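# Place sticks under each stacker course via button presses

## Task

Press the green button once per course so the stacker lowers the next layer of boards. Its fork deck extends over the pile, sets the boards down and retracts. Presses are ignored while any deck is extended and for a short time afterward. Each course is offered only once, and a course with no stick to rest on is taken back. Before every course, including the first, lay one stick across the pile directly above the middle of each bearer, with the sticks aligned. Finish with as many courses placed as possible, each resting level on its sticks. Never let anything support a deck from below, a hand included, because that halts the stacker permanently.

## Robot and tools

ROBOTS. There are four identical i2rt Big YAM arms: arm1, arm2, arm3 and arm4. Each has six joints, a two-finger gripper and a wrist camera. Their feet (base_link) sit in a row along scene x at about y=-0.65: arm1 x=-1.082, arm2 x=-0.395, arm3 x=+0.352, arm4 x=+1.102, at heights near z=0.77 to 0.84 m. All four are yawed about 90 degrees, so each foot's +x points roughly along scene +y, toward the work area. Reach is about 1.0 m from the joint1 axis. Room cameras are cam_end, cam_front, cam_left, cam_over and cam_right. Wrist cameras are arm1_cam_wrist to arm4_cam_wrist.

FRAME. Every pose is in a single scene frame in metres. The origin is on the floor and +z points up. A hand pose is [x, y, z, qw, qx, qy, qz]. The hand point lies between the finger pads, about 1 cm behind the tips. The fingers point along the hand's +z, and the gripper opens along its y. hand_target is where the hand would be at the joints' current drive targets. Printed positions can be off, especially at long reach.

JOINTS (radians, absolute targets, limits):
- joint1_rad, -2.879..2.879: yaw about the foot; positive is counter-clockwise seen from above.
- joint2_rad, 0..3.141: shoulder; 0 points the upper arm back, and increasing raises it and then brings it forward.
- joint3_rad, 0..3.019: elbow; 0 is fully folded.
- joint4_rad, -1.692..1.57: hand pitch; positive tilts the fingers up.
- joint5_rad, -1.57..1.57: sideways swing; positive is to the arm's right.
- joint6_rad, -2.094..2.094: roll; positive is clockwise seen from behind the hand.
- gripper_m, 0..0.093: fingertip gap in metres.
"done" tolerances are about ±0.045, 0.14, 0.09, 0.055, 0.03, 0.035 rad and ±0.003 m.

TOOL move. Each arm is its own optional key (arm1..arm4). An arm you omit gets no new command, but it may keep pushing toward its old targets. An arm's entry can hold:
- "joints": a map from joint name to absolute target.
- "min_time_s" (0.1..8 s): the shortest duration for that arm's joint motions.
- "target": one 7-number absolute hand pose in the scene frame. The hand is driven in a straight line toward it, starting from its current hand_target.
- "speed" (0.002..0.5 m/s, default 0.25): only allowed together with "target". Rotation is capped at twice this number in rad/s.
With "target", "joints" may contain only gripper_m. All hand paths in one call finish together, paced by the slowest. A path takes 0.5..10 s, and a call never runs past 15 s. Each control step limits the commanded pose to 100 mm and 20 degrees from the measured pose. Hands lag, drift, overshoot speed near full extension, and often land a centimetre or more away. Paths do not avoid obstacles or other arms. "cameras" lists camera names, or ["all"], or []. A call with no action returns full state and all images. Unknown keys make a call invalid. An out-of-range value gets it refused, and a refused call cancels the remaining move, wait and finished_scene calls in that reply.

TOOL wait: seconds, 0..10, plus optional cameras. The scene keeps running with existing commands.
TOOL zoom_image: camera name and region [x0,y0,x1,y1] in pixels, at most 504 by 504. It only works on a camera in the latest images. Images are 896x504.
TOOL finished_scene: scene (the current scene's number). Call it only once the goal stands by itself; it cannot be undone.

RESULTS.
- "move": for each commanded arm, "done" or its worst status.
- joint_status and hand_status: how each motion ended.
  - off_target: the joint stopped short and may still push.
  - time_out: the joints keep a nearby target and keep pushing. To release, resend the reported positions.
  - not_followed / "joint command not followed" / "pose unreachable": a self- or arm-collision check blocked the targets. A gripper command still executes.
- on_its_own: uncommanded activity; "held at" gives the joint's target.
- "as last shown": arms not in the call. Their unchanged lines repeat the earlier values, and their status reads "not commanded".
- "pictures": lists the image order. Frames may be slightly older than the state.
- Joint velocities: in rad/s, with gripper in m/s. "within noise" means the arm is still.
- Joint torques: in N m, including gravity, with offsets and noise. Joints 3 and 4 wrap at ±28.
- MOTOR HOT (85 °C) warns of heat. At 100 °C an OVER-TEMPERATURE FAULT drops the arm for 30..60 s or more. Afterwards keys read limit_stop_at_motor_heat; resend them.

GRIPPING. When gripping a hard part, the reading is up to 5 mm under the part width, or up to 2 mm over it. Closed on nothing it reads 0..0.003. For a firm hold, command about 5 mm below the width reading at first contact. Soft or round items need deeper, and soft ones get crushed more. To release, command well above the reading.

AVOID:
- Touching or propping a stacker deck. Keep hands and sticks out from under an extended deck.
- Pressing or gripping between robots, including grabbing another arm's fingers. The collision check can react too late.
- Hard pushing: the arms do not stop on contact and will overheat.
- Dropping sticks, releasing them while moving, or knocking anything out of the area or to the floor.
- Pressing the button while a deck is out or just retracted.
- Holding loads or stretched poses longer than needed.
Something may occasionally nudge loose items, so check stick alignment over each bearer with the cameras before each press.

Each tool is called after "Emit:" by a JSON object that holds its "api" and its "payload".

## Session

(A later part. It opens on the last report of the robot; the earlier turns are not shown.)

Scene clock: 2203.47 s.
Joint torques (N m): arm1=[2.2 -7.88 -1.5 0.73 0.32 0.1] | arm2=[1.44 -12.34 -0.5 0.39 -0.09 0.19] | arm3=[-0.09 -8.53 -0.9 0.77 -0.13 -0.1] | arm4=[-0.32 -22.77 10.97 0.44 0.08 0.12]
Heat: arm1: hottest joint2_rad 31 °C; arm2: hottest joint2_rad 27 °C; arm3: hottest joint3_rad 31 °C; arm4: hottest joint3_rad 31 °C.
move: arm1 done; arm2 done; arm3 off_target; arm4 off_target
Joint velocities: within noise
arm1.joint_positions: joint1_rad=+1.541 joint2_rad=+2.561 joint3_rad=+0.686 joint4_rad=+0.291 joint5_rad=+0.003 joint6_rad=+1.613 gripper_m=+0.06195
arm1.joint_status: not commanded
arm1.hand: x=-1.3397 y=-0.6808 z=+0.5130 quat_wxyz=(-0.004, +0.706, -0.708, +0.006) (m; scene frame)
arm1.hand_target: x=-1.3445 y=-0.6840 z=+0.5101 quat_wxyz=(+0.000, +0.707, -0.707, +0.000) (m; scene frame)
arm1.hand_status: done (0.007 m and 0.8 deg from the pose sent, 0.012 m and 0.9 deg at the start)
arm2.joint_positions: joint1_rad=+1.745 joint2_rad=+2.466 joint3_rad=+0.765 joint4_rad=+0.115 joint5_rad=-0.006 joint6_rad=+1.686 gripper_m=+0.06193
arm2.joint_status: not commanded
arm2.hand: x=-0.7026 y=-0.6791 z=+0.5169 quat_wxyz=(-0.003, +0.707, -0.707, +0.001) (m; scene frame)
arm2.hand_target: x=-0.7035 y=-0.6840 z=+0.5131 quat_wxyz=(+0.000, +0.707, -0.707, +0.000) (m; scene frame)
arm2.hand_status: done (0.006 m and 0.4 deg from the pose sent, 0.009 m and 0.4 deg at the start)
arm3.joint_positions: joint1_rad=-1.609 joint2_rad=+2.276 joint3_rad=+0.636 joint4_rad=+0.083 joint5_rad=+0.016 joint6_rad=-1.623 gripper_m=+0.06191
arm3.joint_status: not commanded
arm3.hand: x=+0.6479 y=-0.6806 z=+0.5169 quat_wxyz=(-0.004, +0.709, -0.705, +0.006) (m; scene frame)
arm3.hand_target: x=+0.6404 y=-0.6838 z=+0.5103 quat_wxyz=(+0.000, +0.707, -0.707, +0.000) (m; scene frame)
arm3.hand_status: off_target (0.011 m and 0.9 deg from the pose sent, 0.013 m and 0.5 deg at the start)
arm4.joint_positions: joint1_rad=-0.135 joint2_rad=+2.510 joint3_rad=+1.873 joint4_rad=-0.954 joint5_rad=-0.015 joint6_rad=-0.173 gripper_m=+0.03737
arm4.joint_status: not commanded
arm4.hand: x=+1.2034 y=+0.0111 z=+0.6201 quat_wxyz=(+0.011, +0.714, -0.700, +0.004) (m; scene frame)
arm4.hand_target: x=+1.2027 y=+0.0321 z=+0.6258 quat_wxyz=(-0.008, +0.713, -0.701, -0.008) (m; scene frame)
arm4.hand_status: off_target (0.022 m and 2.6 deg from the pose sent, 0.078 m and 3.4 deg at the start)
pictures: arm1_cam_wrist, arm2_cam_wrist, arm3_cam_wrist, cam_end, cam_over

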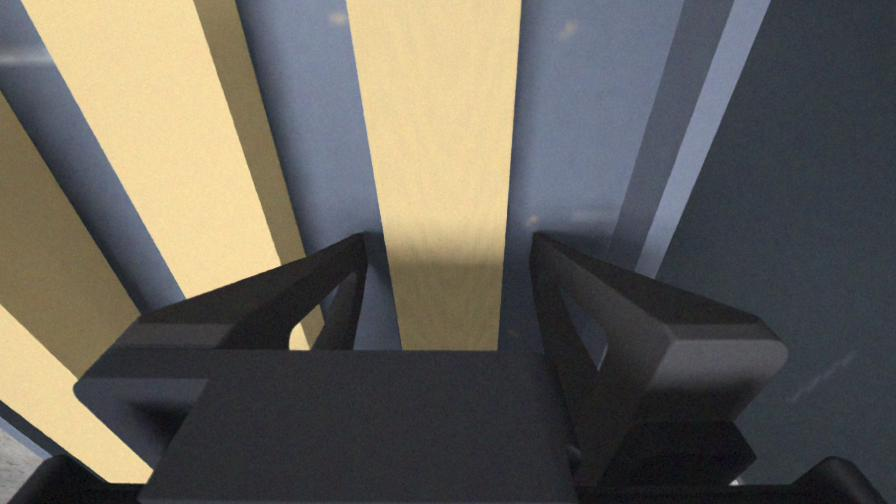

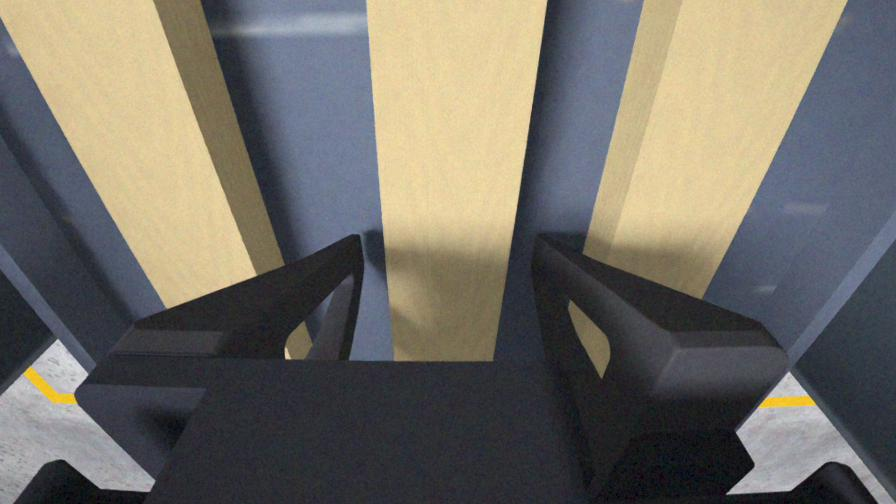

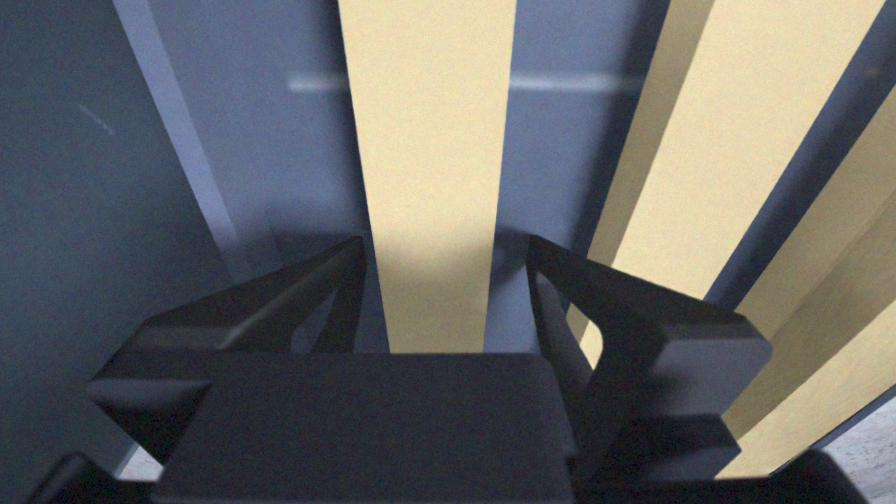

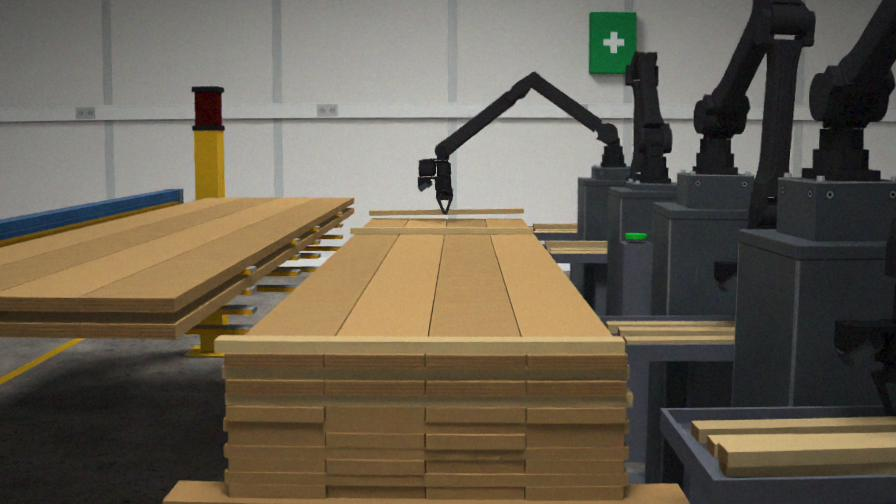

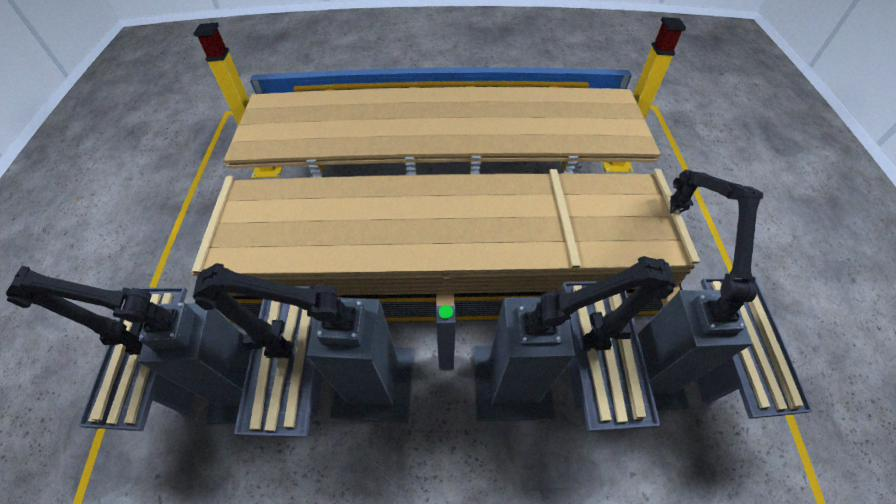

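Emit:
{"api": "move", "payload": {"arm1": {"target": [-1.3445, -0.684, 0.5065, 0.0, 0.7071, -0.7071, 0.0], "speed": 0.03}, "arm2": {"joints": {"gripper_m": 0.033}}, "arm3": {"target": [0.634, -0.684, 0.510, 0.0, 0.7071, -0.7071, 0.0], "speed": 0.03}, "arm4": {"target": [1.203, 0.037, 0.597, -0.013, 0.7132, -0.7009, -0.013], "speed": 0.05}, "cameras": ["arm1_cam_wrist", "arm3_cam_wrist", "cam_end", "cam_over"]}}

Emit:
{"api": "zoom_image", "payload": {"camera": "cam_over", "region": [600, 130, 760, 290]}}

Emit:
{"api": "zoom_image", "payload": {"camera": "cam_end", "region": [340, 170, 560, 270]}}

Emit:
{"api": "zoom_image", "payload": {"camera": "arm3_cam_wrist", "region": [300, 150, 600, 370]}}

Scene clock: 2243.57 s.
Joint torques (N m): arm1=[2.32 -7.82 -1.59 0.84 0.32 0.12] | arm2=[1.44 -12.34 -0.49 0.36 -0.09 0.15] | arm3=[-0.03 -8.53 -1.54 0.79 -0.14 -0.11] | arm4=[-0.38 -21.89 10.92 0.73 -0.01 0.1]
Heat: arm1: hottest joint2_rad 29 °C; arm2: hottest joint2_rad 28 °C; arm3: hottest joint3_rad 30 °C; arm4: hottest joint3_rad 32 °C.
move: arm1 done; arm2 off_target; arm3 off_target; arm4 off_target
Joint velocities: within noise
arm1.joint_positions: joint1_rad=+1.541 joint2_rad=+2.572 joint3_rad=+0.693 joint4_rad=+0.294 joint5_rad=+0.003 joint6_rad=+1.613 gripper_m=+0.06195
arm1.joint_status: not commanded
arm1.hand: x=-1.3397 y=-0.6808 z=+0.5096 quat_wxyz=(-0.004, +0.706, -0.708, +0.007) (m; scene frame)
arm1.hand_target: x=-1.3445 y=-0.6840 z=+0.5066 quat_wxyz=(+0.000, +0.707, -0.707, +0.000) (m; scene frame)
arm1.hand_status: done (0.007 m and 0.9 deg from the pose sent, 0.009 m and 0.9 deg at the start)
arm2.joint_positions: joint1_rad=+1.745 joint2_rad=+2.466 joint3_rad=+0.765 joint4_rad=+0.115 joint5_rad=-0.006 joint6_rad=+1.690 gripper_m=+0.03882
arm2.joint_status: gripper_m off_target (ended at +0.03885, target +0.03300)
arm2.hand: x=-0.7027 y=-0.6791 z=+0.5169 quat_wxyz=(-0.003, +0.706, -0.708, +0.001) (m; scene frame)
arm2.hand_target: x=-0.7035 y=-0.6840 z=+0.5131 quat_wxyz=(+0.000, +0.707, -0.707, +0.000) (m; scene frame)
arm2.hand_status: not commanded
arm3.joint_positions: joint1_rad=-1.609 joint2_rad=+2.278 joint3_rad=+0.628 joint4_rad=+0.101 joint5_rad=+0.016 joint6_rad=-1.624 gripper_m=+0.06191
arm3.joint_status: not commanded
arm3.hand: x=+0.6463 y=-0.6807 z=+0.5167 quat_wxyz=(-0.006, +0.709, -0.705, +0.009) (m; scene frame)
arm3.hand_target: x=+0.6339 y=-0.6836 z=+0.5105 quat_wxyz=(+0.000, +0.707, -0.707, +0.000) (m; scene frame)
arm3.hand_status: off_target (0.014 m and 1.3 deg from the pose sent, 0.016 m and 0.9 deg at the start)
arm4.joint_positions: joint1_rad=-0.135 joint2_rad=+2.546 joint3_rad=+1.891 joint4_rad=-0.914 joint5_rad=-0.014 joint6_rad=-0.171 gripper_m=+0.03737
arm4.joint_status: not commanded
arm4.hand: x=+1.2047 y=+0.0180 z=+0.6016 quat_wxyz=(+0.002, +0.713, -0.701, -0.002) (m; scene frame)
arm4.hand_target: x=+1.2027 y=+0.0361 z=+0.5976 quat_wxyz=(-0.013, +0.713, -0.701, -0.013) (m; scene frame)
arm4.hand_status: off_target (0.020 m and 2.2 deg from the pose sent, 0.035 m and 3.4 deg at the start)
pictures: arm1_cam_wrist, arm3_cam_wrist, cam_end, cam_over

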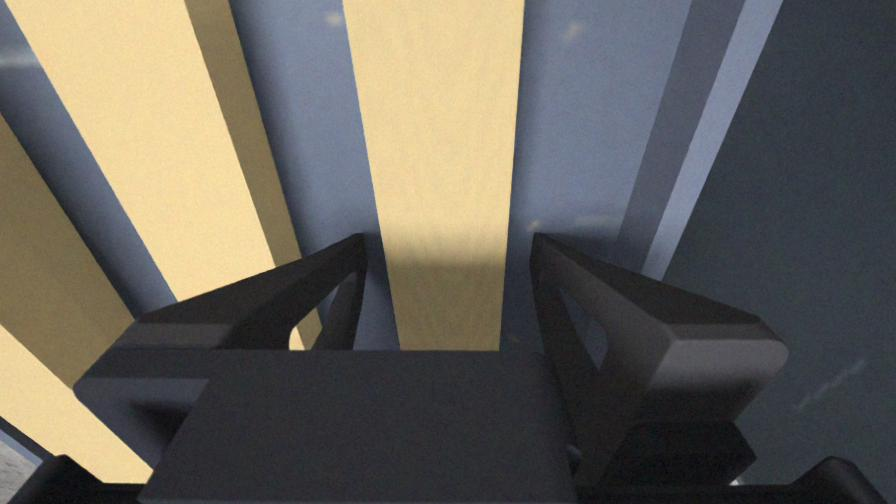

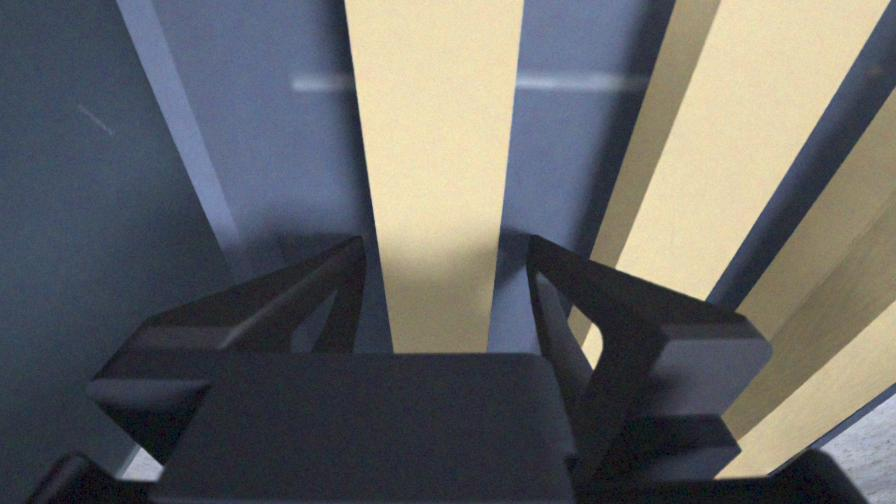

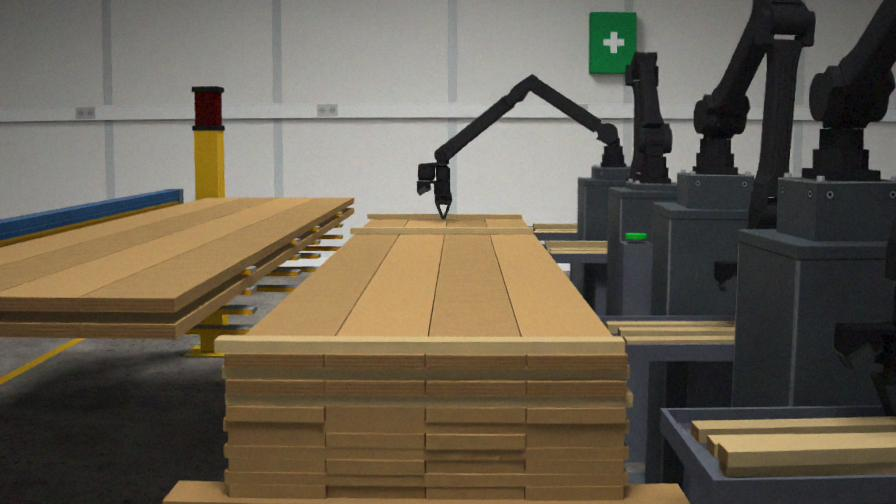

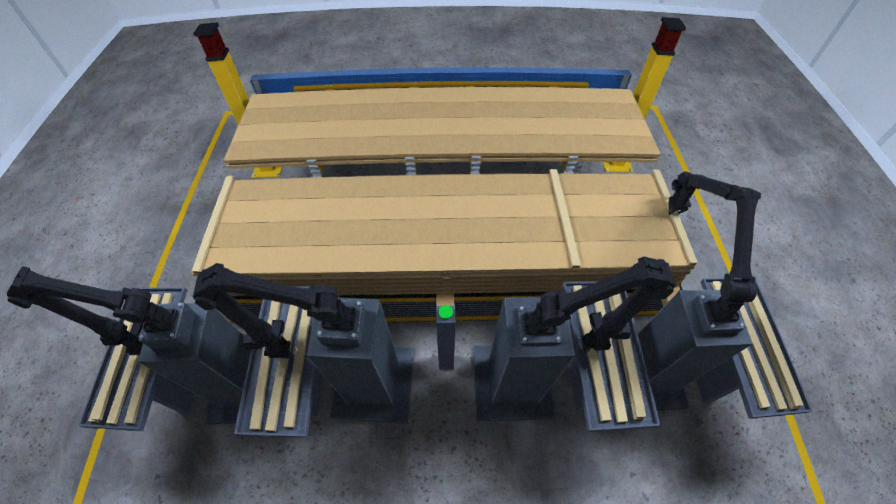

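Scaled by 3.150.

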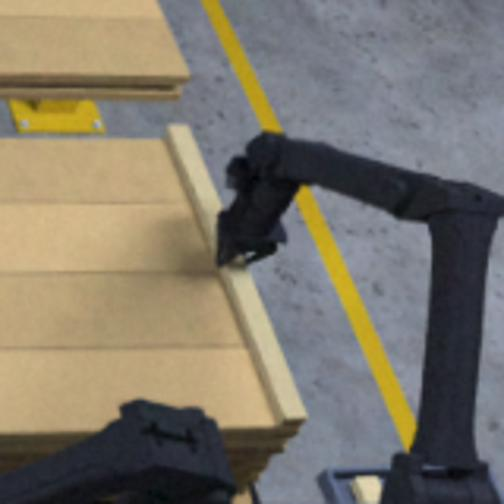

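Scaled by 2.291.

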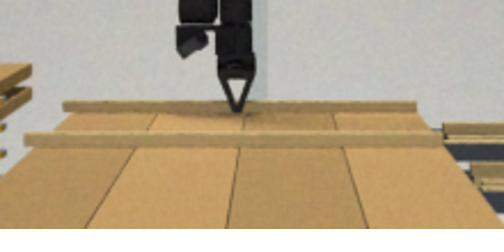

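Scaled by 1.680.

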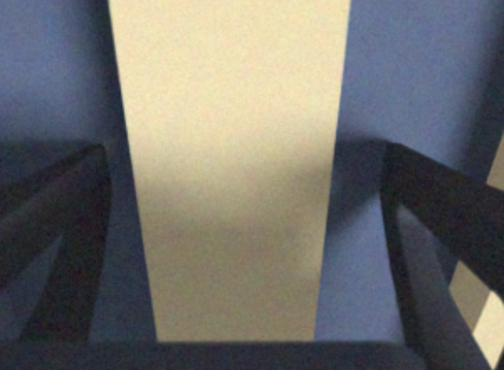

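Emit:
{"api": "move", "payload": {"arm1": {"joints": {"gripper_m": 0.033}}, "arm3": {"joints": {"gripper_m": 0.033}}, "arm2": {"target": [-0.7035, -0.684, 0.60, 0.0, 0.7071, -0.7071, 0.0], "speed": 0.06}, "arm4": {"target": [1.203, 0.037, 0.601, -0.013, 0.7132, -0.7009, -0.013], "speed": 0.03, "joints": {"gripper_m": 0.062}}, "cameras": ["arm2_cam_wrist", "cam_left", "cam_over"]}}

Emit:
{"api": "zoom_image", "payload": {"camera": "cam_over", "region": [230, 270, 390, 440]}}

Scene clock: 2258.90 s.
Joint torques (N m): arm1=[2.26 -7.94 -1.62 0.8 0.27 0.13] | arm2=[1.26 -13.86 -0.2 -0.43 -0.08 0.12] | arm3=[-0.09 -8.53 -1.37 0.75 -0.13 -0.1] | arm4=[-0.32 -22.36 10.52 0.32 -0.01 0.1]
Heat: arm1: hottest joint2_rad 29 °C; arm2: hottest joint2_rad 28 °C; arm3: hottest joint3_rad 30 °C; arm4: hottest joint3_rad 32 °C.
move: arm1 off_target; arm2 done; arm3 off_target; arm4 off_target
Joint velocities: within noise
arm1.joint_positions: joint1_rad=+1.542 joint2_rad=+2.572 joint3_rad=+0.693 joint4_rad=+0.295 joint5_rad=+0.004 joint6_rad=+1.612 gripper_m=+0.03723
arm1.joint_status: gripper_m off_target (ended at +0.03725, target +0.03300)
arm1.hand: x=-1.3400 y=-0.6809 z=+0.5095 quat_wxyz=(-0.004, +0.707, -0.707, +0.006) (m; scene frame)
arm1.hand_target: x=-1.3445 y=-0.6840 z=+0.5066 quat_wxyz=(+0.000, +0.707, -0.707, +0.000) (m; scene frame)
arm1.hand_status: not commanded
arm2.joint_positions: joint1_rad=+1.745 joint2_rad=+2.206 joint3_rad=+0.662 joint4_rad=-0.039 joint5_rad=-0.006 joint6_rad=+1.690 gripper_m=+0.03882
arm2.joint_status: not commanded
arm2.hand: x=-0.7042 y=-0.6799 z=+0.5947 quat_wxyz=(-0.001, +0.706, -0.708, -0.001) (m; scene frame)
arm2.hand_target: x=-0.7034 y=-0.6840 z=+0.5998 quat_wxyz=(+0.000, +0.707, -0.707, +0.000) (m; scene frame)
arm2.hand_status: done (0.007 m and 0.2 deg from the pose sent, 0.083 m and 0.4 deg at the start)
arm3.joint_positions: joint1_rad=-1.610 joint2_rad=+2.279 joint3_rad=+0.625 joint4_rad=+0.102 joint5_rad=+0.016 joint6_rad=-1.624 gripper_m=+0.03713
arm3.joint_status: gripper_m off_target (ended at +0.03715, target +0.03300)
arm3.hand: x=+0.6446 y=-0.6807 z=+0.5165 quat_wxyz=(-0.006, +0.709, -0.705, +0.008) (m; scene frame)
arm3.hand_target: x=+0.6339 y=-0.6836 z=+0.5105 quat_wxyz=(+0.000, +0.707, -0.707, +0.000) (m; scene frame)
arm3.hand_status: not commanded
arm4.joint_positions: joint1_rad=-0.135 joint2_rad=+2.546 joint3_rad=+1.896 joint4_rad=-0.907 joint5_rad=-0.014 joint6_rad=-0.171 gripper_m=+0.06190
arm4.joint_status: all done
arm4.hand: x=+1.2053 y=+0.0221 z=+0.6031 quat_wxyz=(-0.003, +0.713, -0.701, -0.005) (m; scene frame)
arm4.hand_target: x=+1.2028 y=+0.0365 z=+0.6013 quat_wxyz=(-0.013, +0.713, -0.701, -0.013) (m; scene frame)
arm4.hand_status: off_target (0.015 m and 1.5 deg from the pose sent, 0.019 m and 2.1 deg at the start)
pictures: arm2_cam_wrist, cam_left, cam_over

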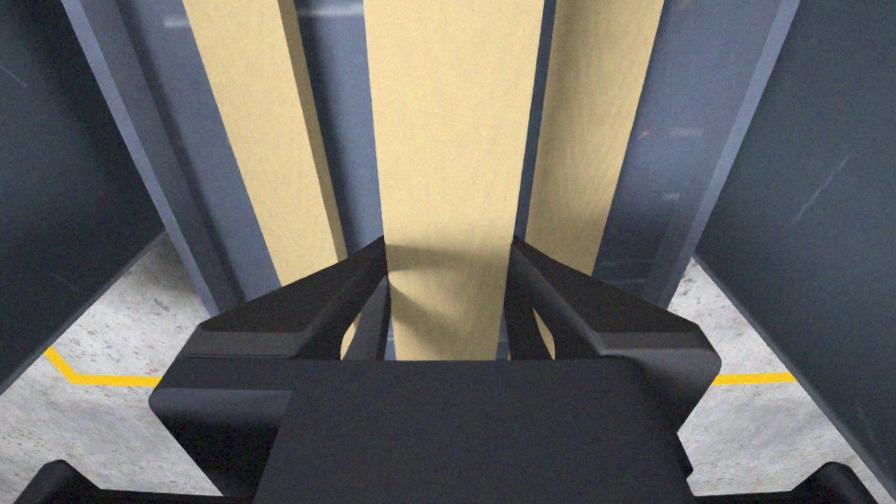

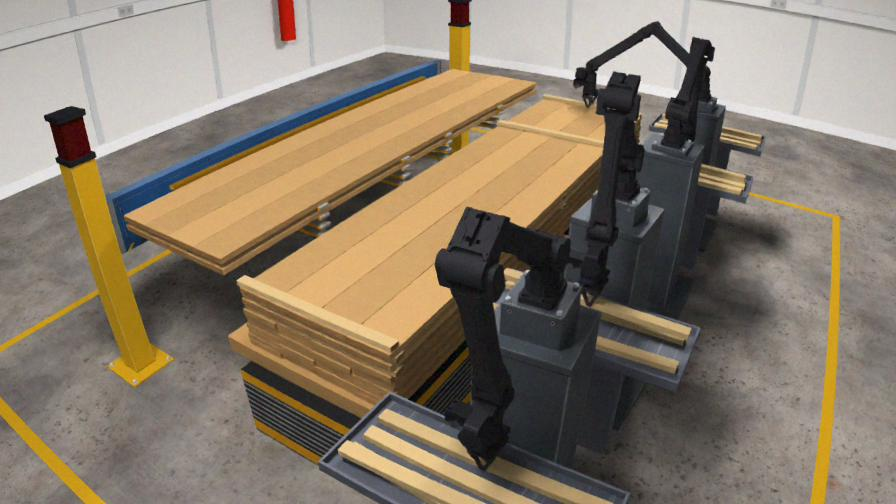

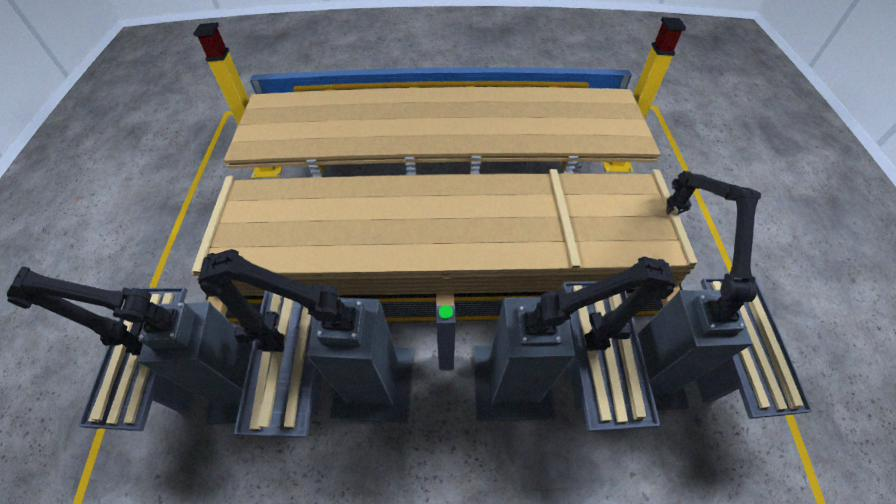

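Scaled by 2.965.

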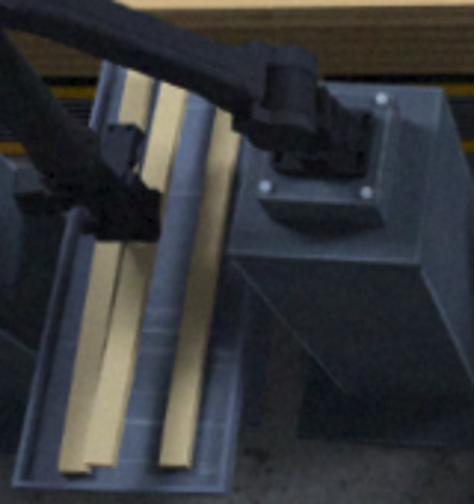

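Emit:
{"api": "move", "payload": {"arm2": {"target": [-0.705, -0.684, 0.75, 0.0, 0.7071, -0.7071, 0.0], "speed": 0.15}, "arm4": {"target": [1.200, 0.033, 0.720, -0.013, 0.7132, -0.7009, -0.013], "speed": 0.1}, "cameras": ["cam_end", "cam_over"]}}

Emit:
{"api": "move", "payload": {"arm2": {"target": [-0.705, -0.45, 0.755, 0.0, 0.7071, -0.7071, 0.0], "speed": 0.25}, "arm4": {"target": [1.360, -0.684, 0.74, 0.0, 0.7071, -0.7071, 0.0], "speed": 0.35}, "cameras": ["cam_end", "cam_over", "arm4_cam_wrist"]}}

Emit:
{"api": "zoom_image", "payload": {"camera": "cam_over", "region": [600, 130, 760, 290]}}

Emit:
{"api": "move", "payload": {"arm2": {"target": [-0.622, 0.040, 0.735, -0.030, 0.7071, -0.7071, -0.030], "speed": 0.25}, "cameras": ["cam_end", "cam_over"]}}

Emit:
{"api": "zoom_image", "payload": {"camera": "cam_over", "region": [250, 130, 410, 290]}}

Emit:
{"api": "zoom_image", "payload": {"camera": "cam_end", "region": [270, 170, 600, 280]}}

Scene clock: 2280.47 s.
Joint torques (N m): arm1=[2.43 -7.71 -1.57 0.83 0.27 0.11] | arm2=[0.97 -11.11 5.49 -0.46 -0.08 0.09] | arm3=[-0.03 -8.53 -1.35 0.75 -0.12 -0.1] | arm4=[-0.15 -24.76 8.34 -0.34 0.01 0.11]
Heat: arm1: hottest joint2_rad 29 °C; arm2: hottest joint2_rad 28 °C; arm3: hottest joint3_rad 30 °C; arm4: hottest joint3_rad 32 °C.
move: arm2 done; arm4 done
Joint velocities: within noise
arm1, arm3: as last shown
arm2.joint_positions: joint1_rad=+1.745 joint2_rad=+1.683 joint3_rad=+0.605 joint4_rad=-0.515 joint5_rad=-0.006 joint6_rad=+1.690 gripper_m=+0.03882
arm2.joint_status: not commanded
arm2.hand: x=-0.7009 y=-0.6807 z=+0.7442 quat_wxyz=(-0.005, +0.706, -0.708, +0.003) (m; scene frame)
arm2.hand_target: x=-0.7050 y=-0.6840 z=+0.7499 quat_wxyz=(+0.000, +0.707, -0.707, +0.000) (m; scene frame)
arm2.hand_status: done (0.008 m and 0.7 deg from the pose sent, 0.155 m and 0.2 deg at the start)
arm4.joint_positions: joint1_rad=-0.135 joint2_rad=+2.379 joint3_rad=+1.896 joint4_rad=-1.047 joint5_rad=-0.014 joint6_rad=-0.170 gripper_m=+0.06190
arm4.joint_status: not commanded
arm4.hand: x=+1.2060 y=+0.0327 z=+0.7138 quat_wxyz=(-0.014, +0.713, -0.701, -0.013) (m; scene frame)
arm4.hand_target: x=+1.2000 y=+0.0331 z=+0.7199 quat_wxyz=(-0.013, +0.713, -0.701, -0.013) (m; scene frame)
arm4.hand_status: done (0.009 m and 0.1 deg from the pose sent, 0.117 m and 1.5 deg at the start)
pictures: cam_end, cam_over

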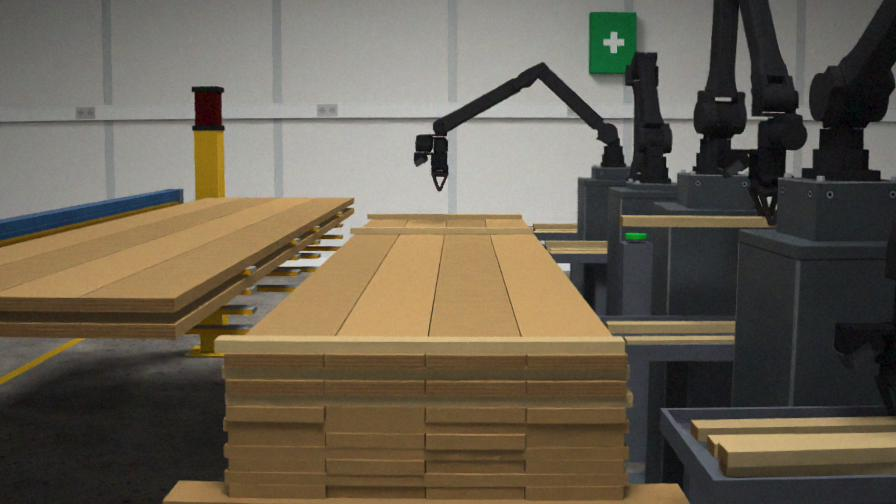

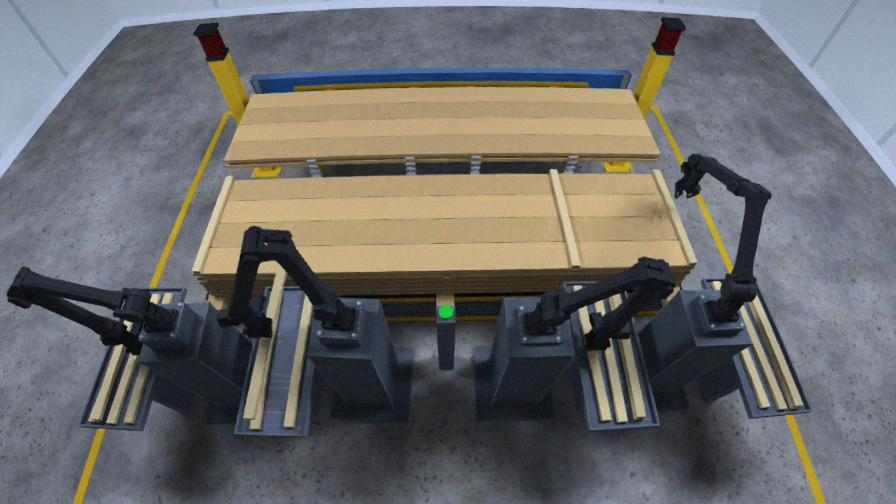

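Scene clock: 2283.87 s.
Joint torques (N m): arm1=[2.26 -8 -1.57 0.79 0.27 0.11] | arm2=[-0.38 -11.16 9.24 -0.46 -0.02 -0.09] | arm3=[0.03 -8.53 -1.39 0.76 -0.13 -0.1] | arm4=[-1.96 -6.48 6.97 -0.49 -0.12 -0.06]
Heat: arm1: hottest joint2_rad 29 °C; arm2: hottest joint2_rad 28 °C; arm3: hottest joint3_rad 30 °C; arm4: hottest joint3_rad 32 °C.
move: arm2 off_target; arm4 done
Joint velocities: within noise
arm1, arm3: as last shown
arm2.joint_positions: joint1_rad=+1.079 joint2_rad=+1.749 joint3_rad=+0.725 joint4_rad=-0.587 joint5_rad=+0.001 joint6_rad=+1.026 gripper_m=+0.03882
arm2.joint_status: not commanded
arm2.hand: x=-0.6892 y=-0.4639 z=+0.7478 quat_wxyz=(-0.004, +0.705, -0.709, +0.013) (m; scene frame)
arm2.hand_target: x=-0.7045 y=-0.4502 z=+0.7555 quat_wxyz=(+0.000, +0.707, -0.707, +0.000) (m; scene frame)
arm2.hand_status: off_target (0.022 m and 1.6 deg from the pose sent, 0.231 m and 0.7 deg at the start)
arm4.joint_positions: joint1_rad=-1.669 joint2_rad=+1.481 joint3_rad=+0.453 joint4_rad=-0.549 joint5_rad=-0.001 joint6_rad=-1.692 gripper_m=+0.06190
arm4.joint_status: not commanded
arm4.hand: x=+1.3516 y=-0.6797 z=+0.7385 quat_wxyz=(+0.000, +0.709, -0.705, +0.002) (m; scene frame)
arm4.hand_target: x=+1.3599 y=-0.6841 z=+0.7401 quat_wxyz=(+0.000, +0.707, -0.707, +0.000) (m; scene frame)
arm4.hand_status: done (0.010 m and 0.3 deg from the pose sent, 0.733 m and 2.4 deg at the start)
pictures: arm4_cam_wrist, cam_end, cam_over

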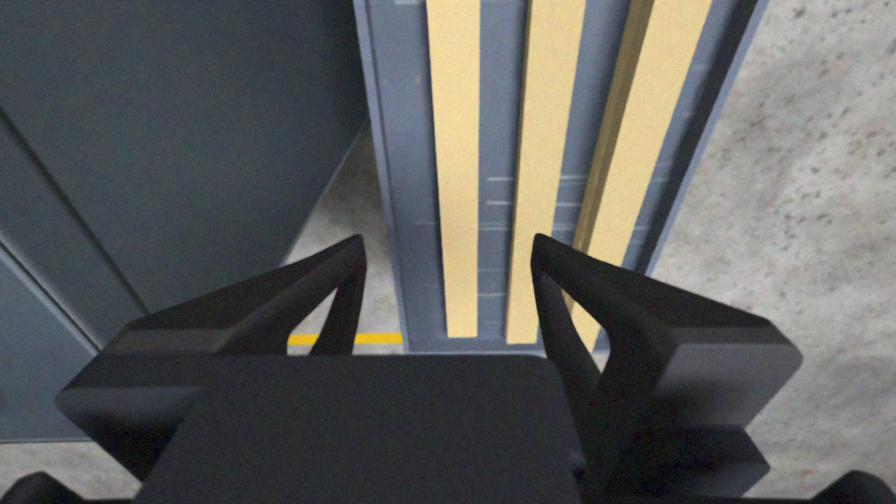

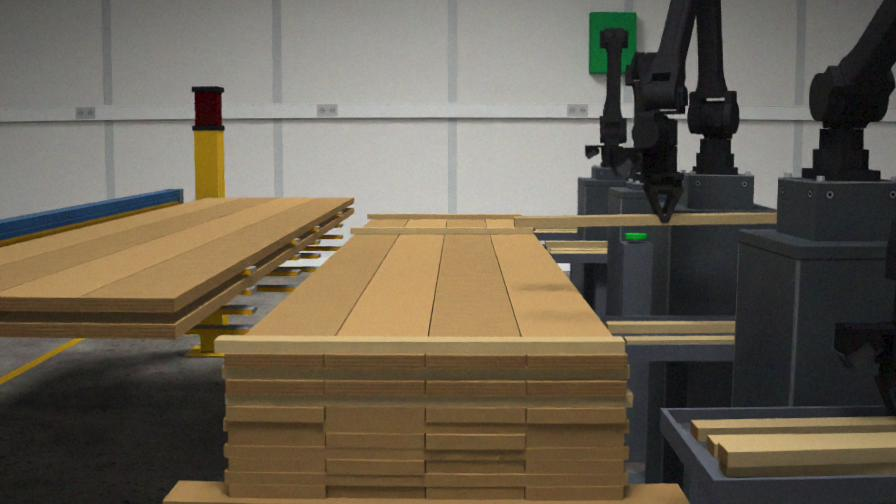

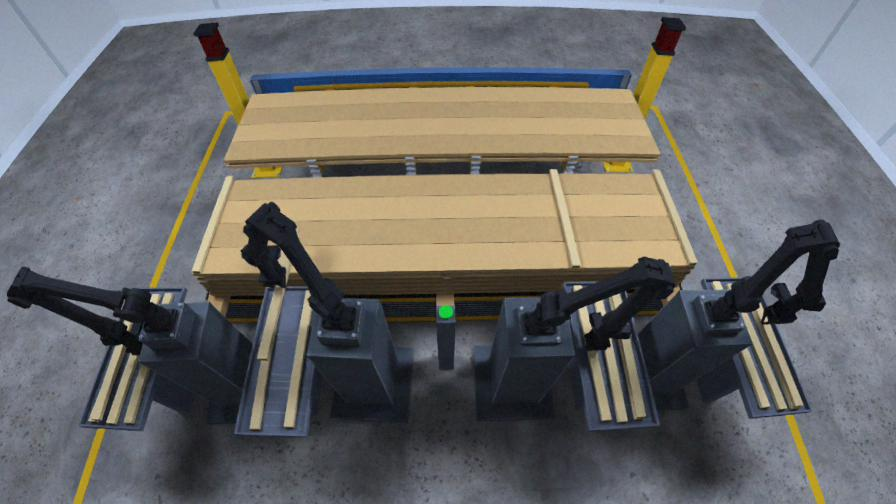

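Scaled by 3.150.

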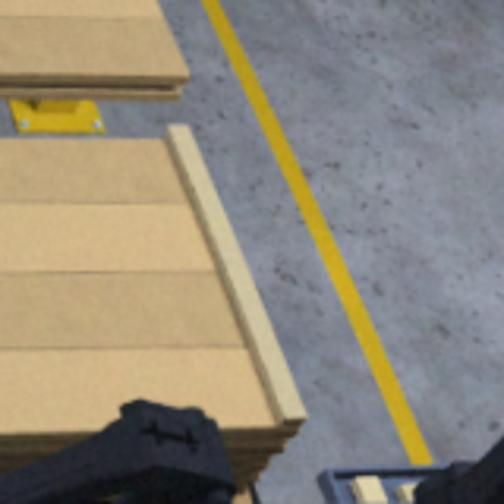

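Scene clock: 2287.03 s.
Joint torques (N m): arm1=[2.32 -7.65 -1.55 0.79 0.27 0.14] | arm2=[0.44 -23.88 14.93 -0.34 0.02 -0.09] | arm3=[-0.03 -8.53 -1.39 0.76 -0.13 -0.1] | arm4=[-1.96 -6.53 6.97 -0.49 -0.12 -0.04]
Heat: arm1: hottest joint2_rad 29 °C; arm2: hottest joint2_rad 28 °C; arm3: hottest joint3_rad 30 °C; arm4: hottest joint3_rad 31 °C.
move: arm2 off_target
Joint velocities: within noise
arm1, arm3, arm4: as last shown
arm2.joint_positions: joint1_rad=+0.389 joint2_rad=+2.459 joint3_rad=+1.938 joint4_rad=-1.035 joint5_rad=+0.034 joint6_rad=+0.342 gripper_m=+0.03882
arm2.joint_status: not commanded
arm2.hand: x=-0.6156 y=+0.0137 z=+0.7120 quat_wxyz=(-0.017, +0.703, -0.711, -0.006) (m; scene frame)
arm2.hand_target: x=-0.6214 y=+0.0384 z=+0.7359 quat_wxyz=(-0.030, +0.706, -0.706, -0.030) (m; scene frame)
arm2.hand_status: off_target (0.036 m and 3.2 deg from the pose sent, 0.509 m and 5.8 deg at the start)
pictures: cam_end, cam_over

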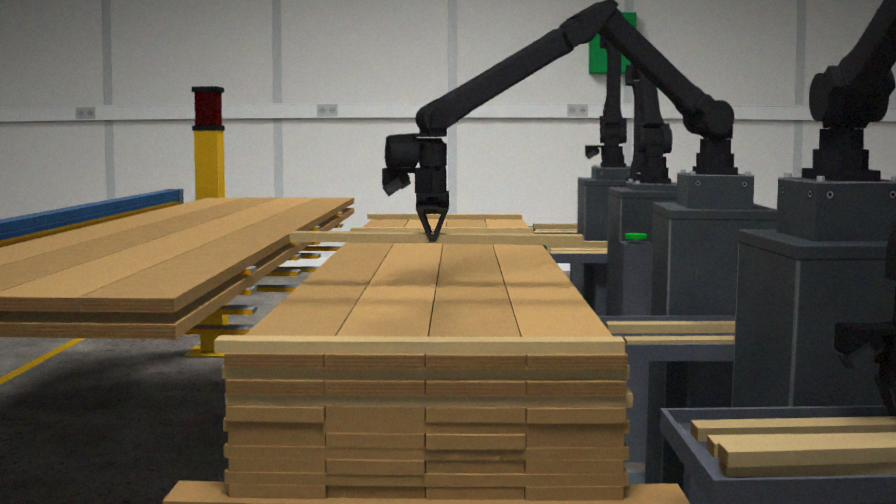

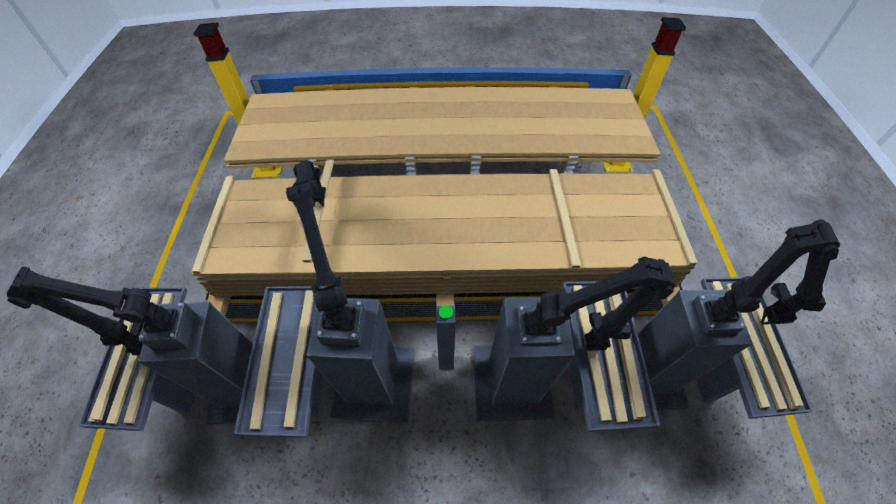

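Scaled by 3.150.

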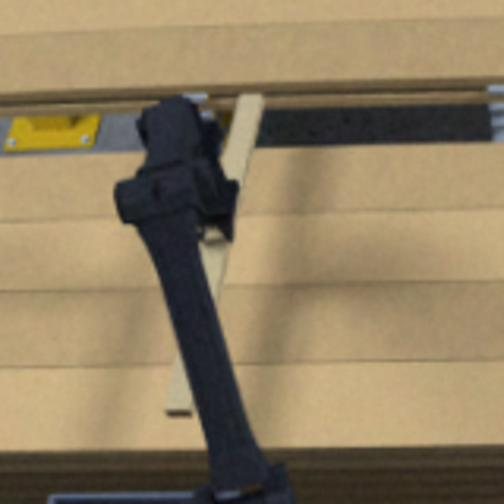

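Scaled by 1.527.

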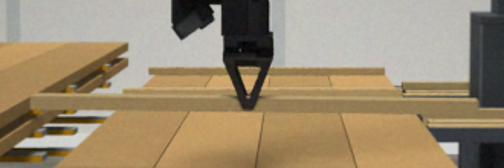

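Emit:
{"api": "move", "payload": {"arm2": {"target": [-0.617, 0.040, 0.642, -0.030, 0.7181, -0.6959, -0.030], "speed": 0.08}, "arm4": {"target": [1.360, -0.684, 0.61, 0.0, 0.7071, -0.7071, 0.0], "speed": 0.2}, "cameras": ["cam_end", "cam_over", "arm4_cam_wrist"]}}

Emit:
{"api": "zoom_image", "payload": {"camera": "cam_over", "region": [250, 130, 410, 290]}}

Emit:
{"api": "zoom_image", "payload": {"camera": "cam_end", "region": [270, 170, 600, 280]}}

Scene clock: 2310.20 s.
Joint torques (N m): arm1=[2.32 -7.71 -1.62 0.84 0.27 0.14] | arm2=[-0.21 -24.53 13.65 0.42 -0.03 -0.09] | arm3=[-0.03 -8.53 -1.39 0.75 -0.13 -0.1] | arm4=[-1.85 -9.05 1.35 0.42 -0.11 -0.02]
Heat: arm1: hottest joint2_rad 29 °C; arm2: hottest joint3_rad 32 °C; arm3: hottest joint3_rad 29 °C; arm4: hottest joint3_rad 29 °C.
move: arm2 off_target; arm4 done
Joint velocities: within noise
arm1, arm3: as last shown
arm2.joint_positions: joint1_rad=+0.389 joint2_rad=+2.602 joint3_rad=+1.948 joint4_rad=-0.921 joint5_rad=+0.034 joint6_rad=+0.302 gripper_m=+0.03882
arm2.joint_status: not commanded
arm2.hand: x=-0.6132 y=+0.0046 z=+0.6193 quat_wxyz=(-0.013, +0.717, -0.697, +0.004) (m; scene frame)
arm2.hand_target: x=-0.6161 y=+0.0379 z=+0.6435 quat_wxyz=(-0.030, +0.717, -0.695, -0.030) (m; scene frame)
arm2.hand_status: off_target (0.042 m and 4.4 deg from the pose sent, 0.075 m and 4.0 deg at the start)
arm4.joint_positions: joint1_rad=-1.669 joint2_rad=+2.011 joint3_rad=+0.480 joint4_rad=-0.051 joint5_rad=-0.001 joint6_rad=-1.692 gripper_m=+0.06190
arm4.joint_status: not commanded
arm4.hand: x=+1.3584 y=-0.6809 z=+0.6144 quat_wxyz=(+0.002, +0.709, -0.705, +0.000) (m; scene frame)
arm4.hand_target: x=+1.3600 y=-0.6840 z=+0.6101 quat_wxyz=(+0.000, +0.707, -0.707, +0.000) (m; scene frame)
arm4.hand_status: done (0.006 m and 0.4 deg from the pose sent, 0.129 m and 0.4 deg at the start)
pictures: arm4_cam_wrist, cam_end, cam_over

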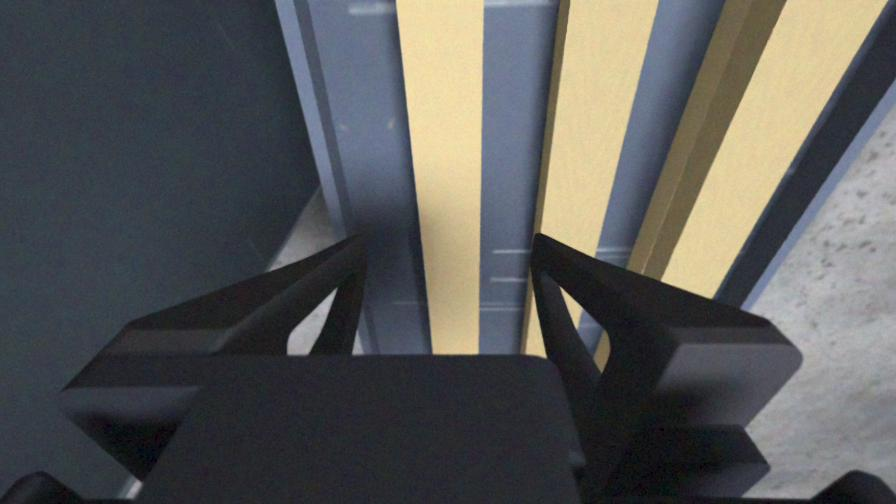

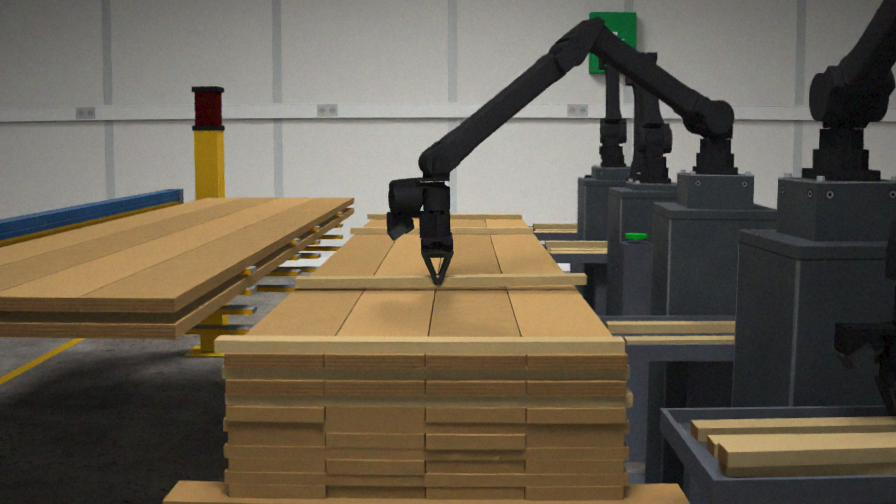

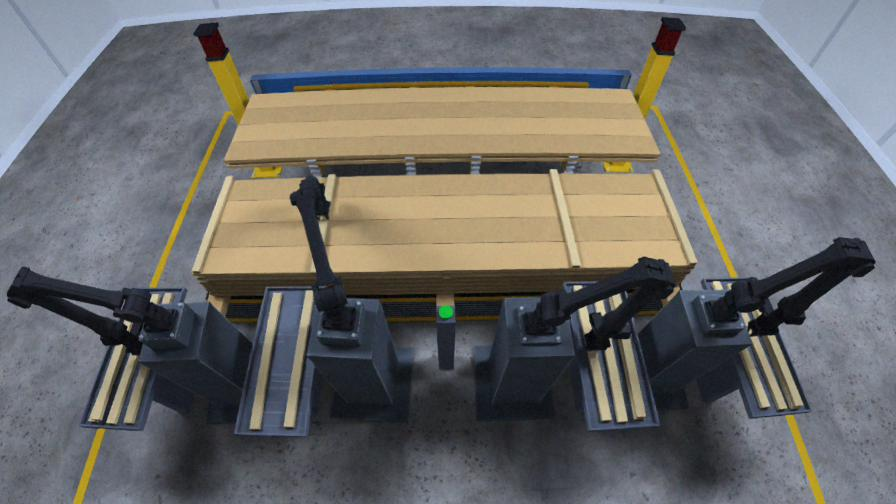

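Scaled by 3.150.

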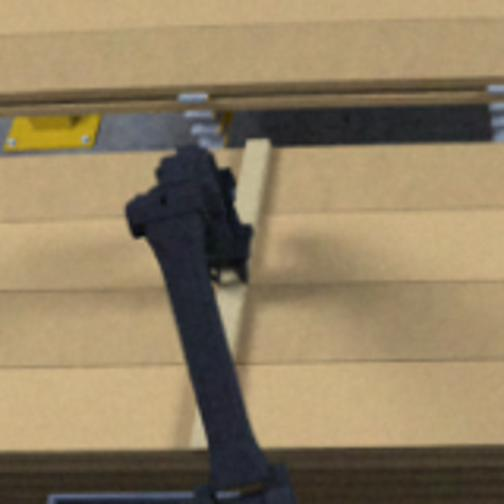

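Scaled by 1.527.

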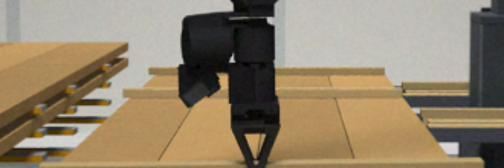

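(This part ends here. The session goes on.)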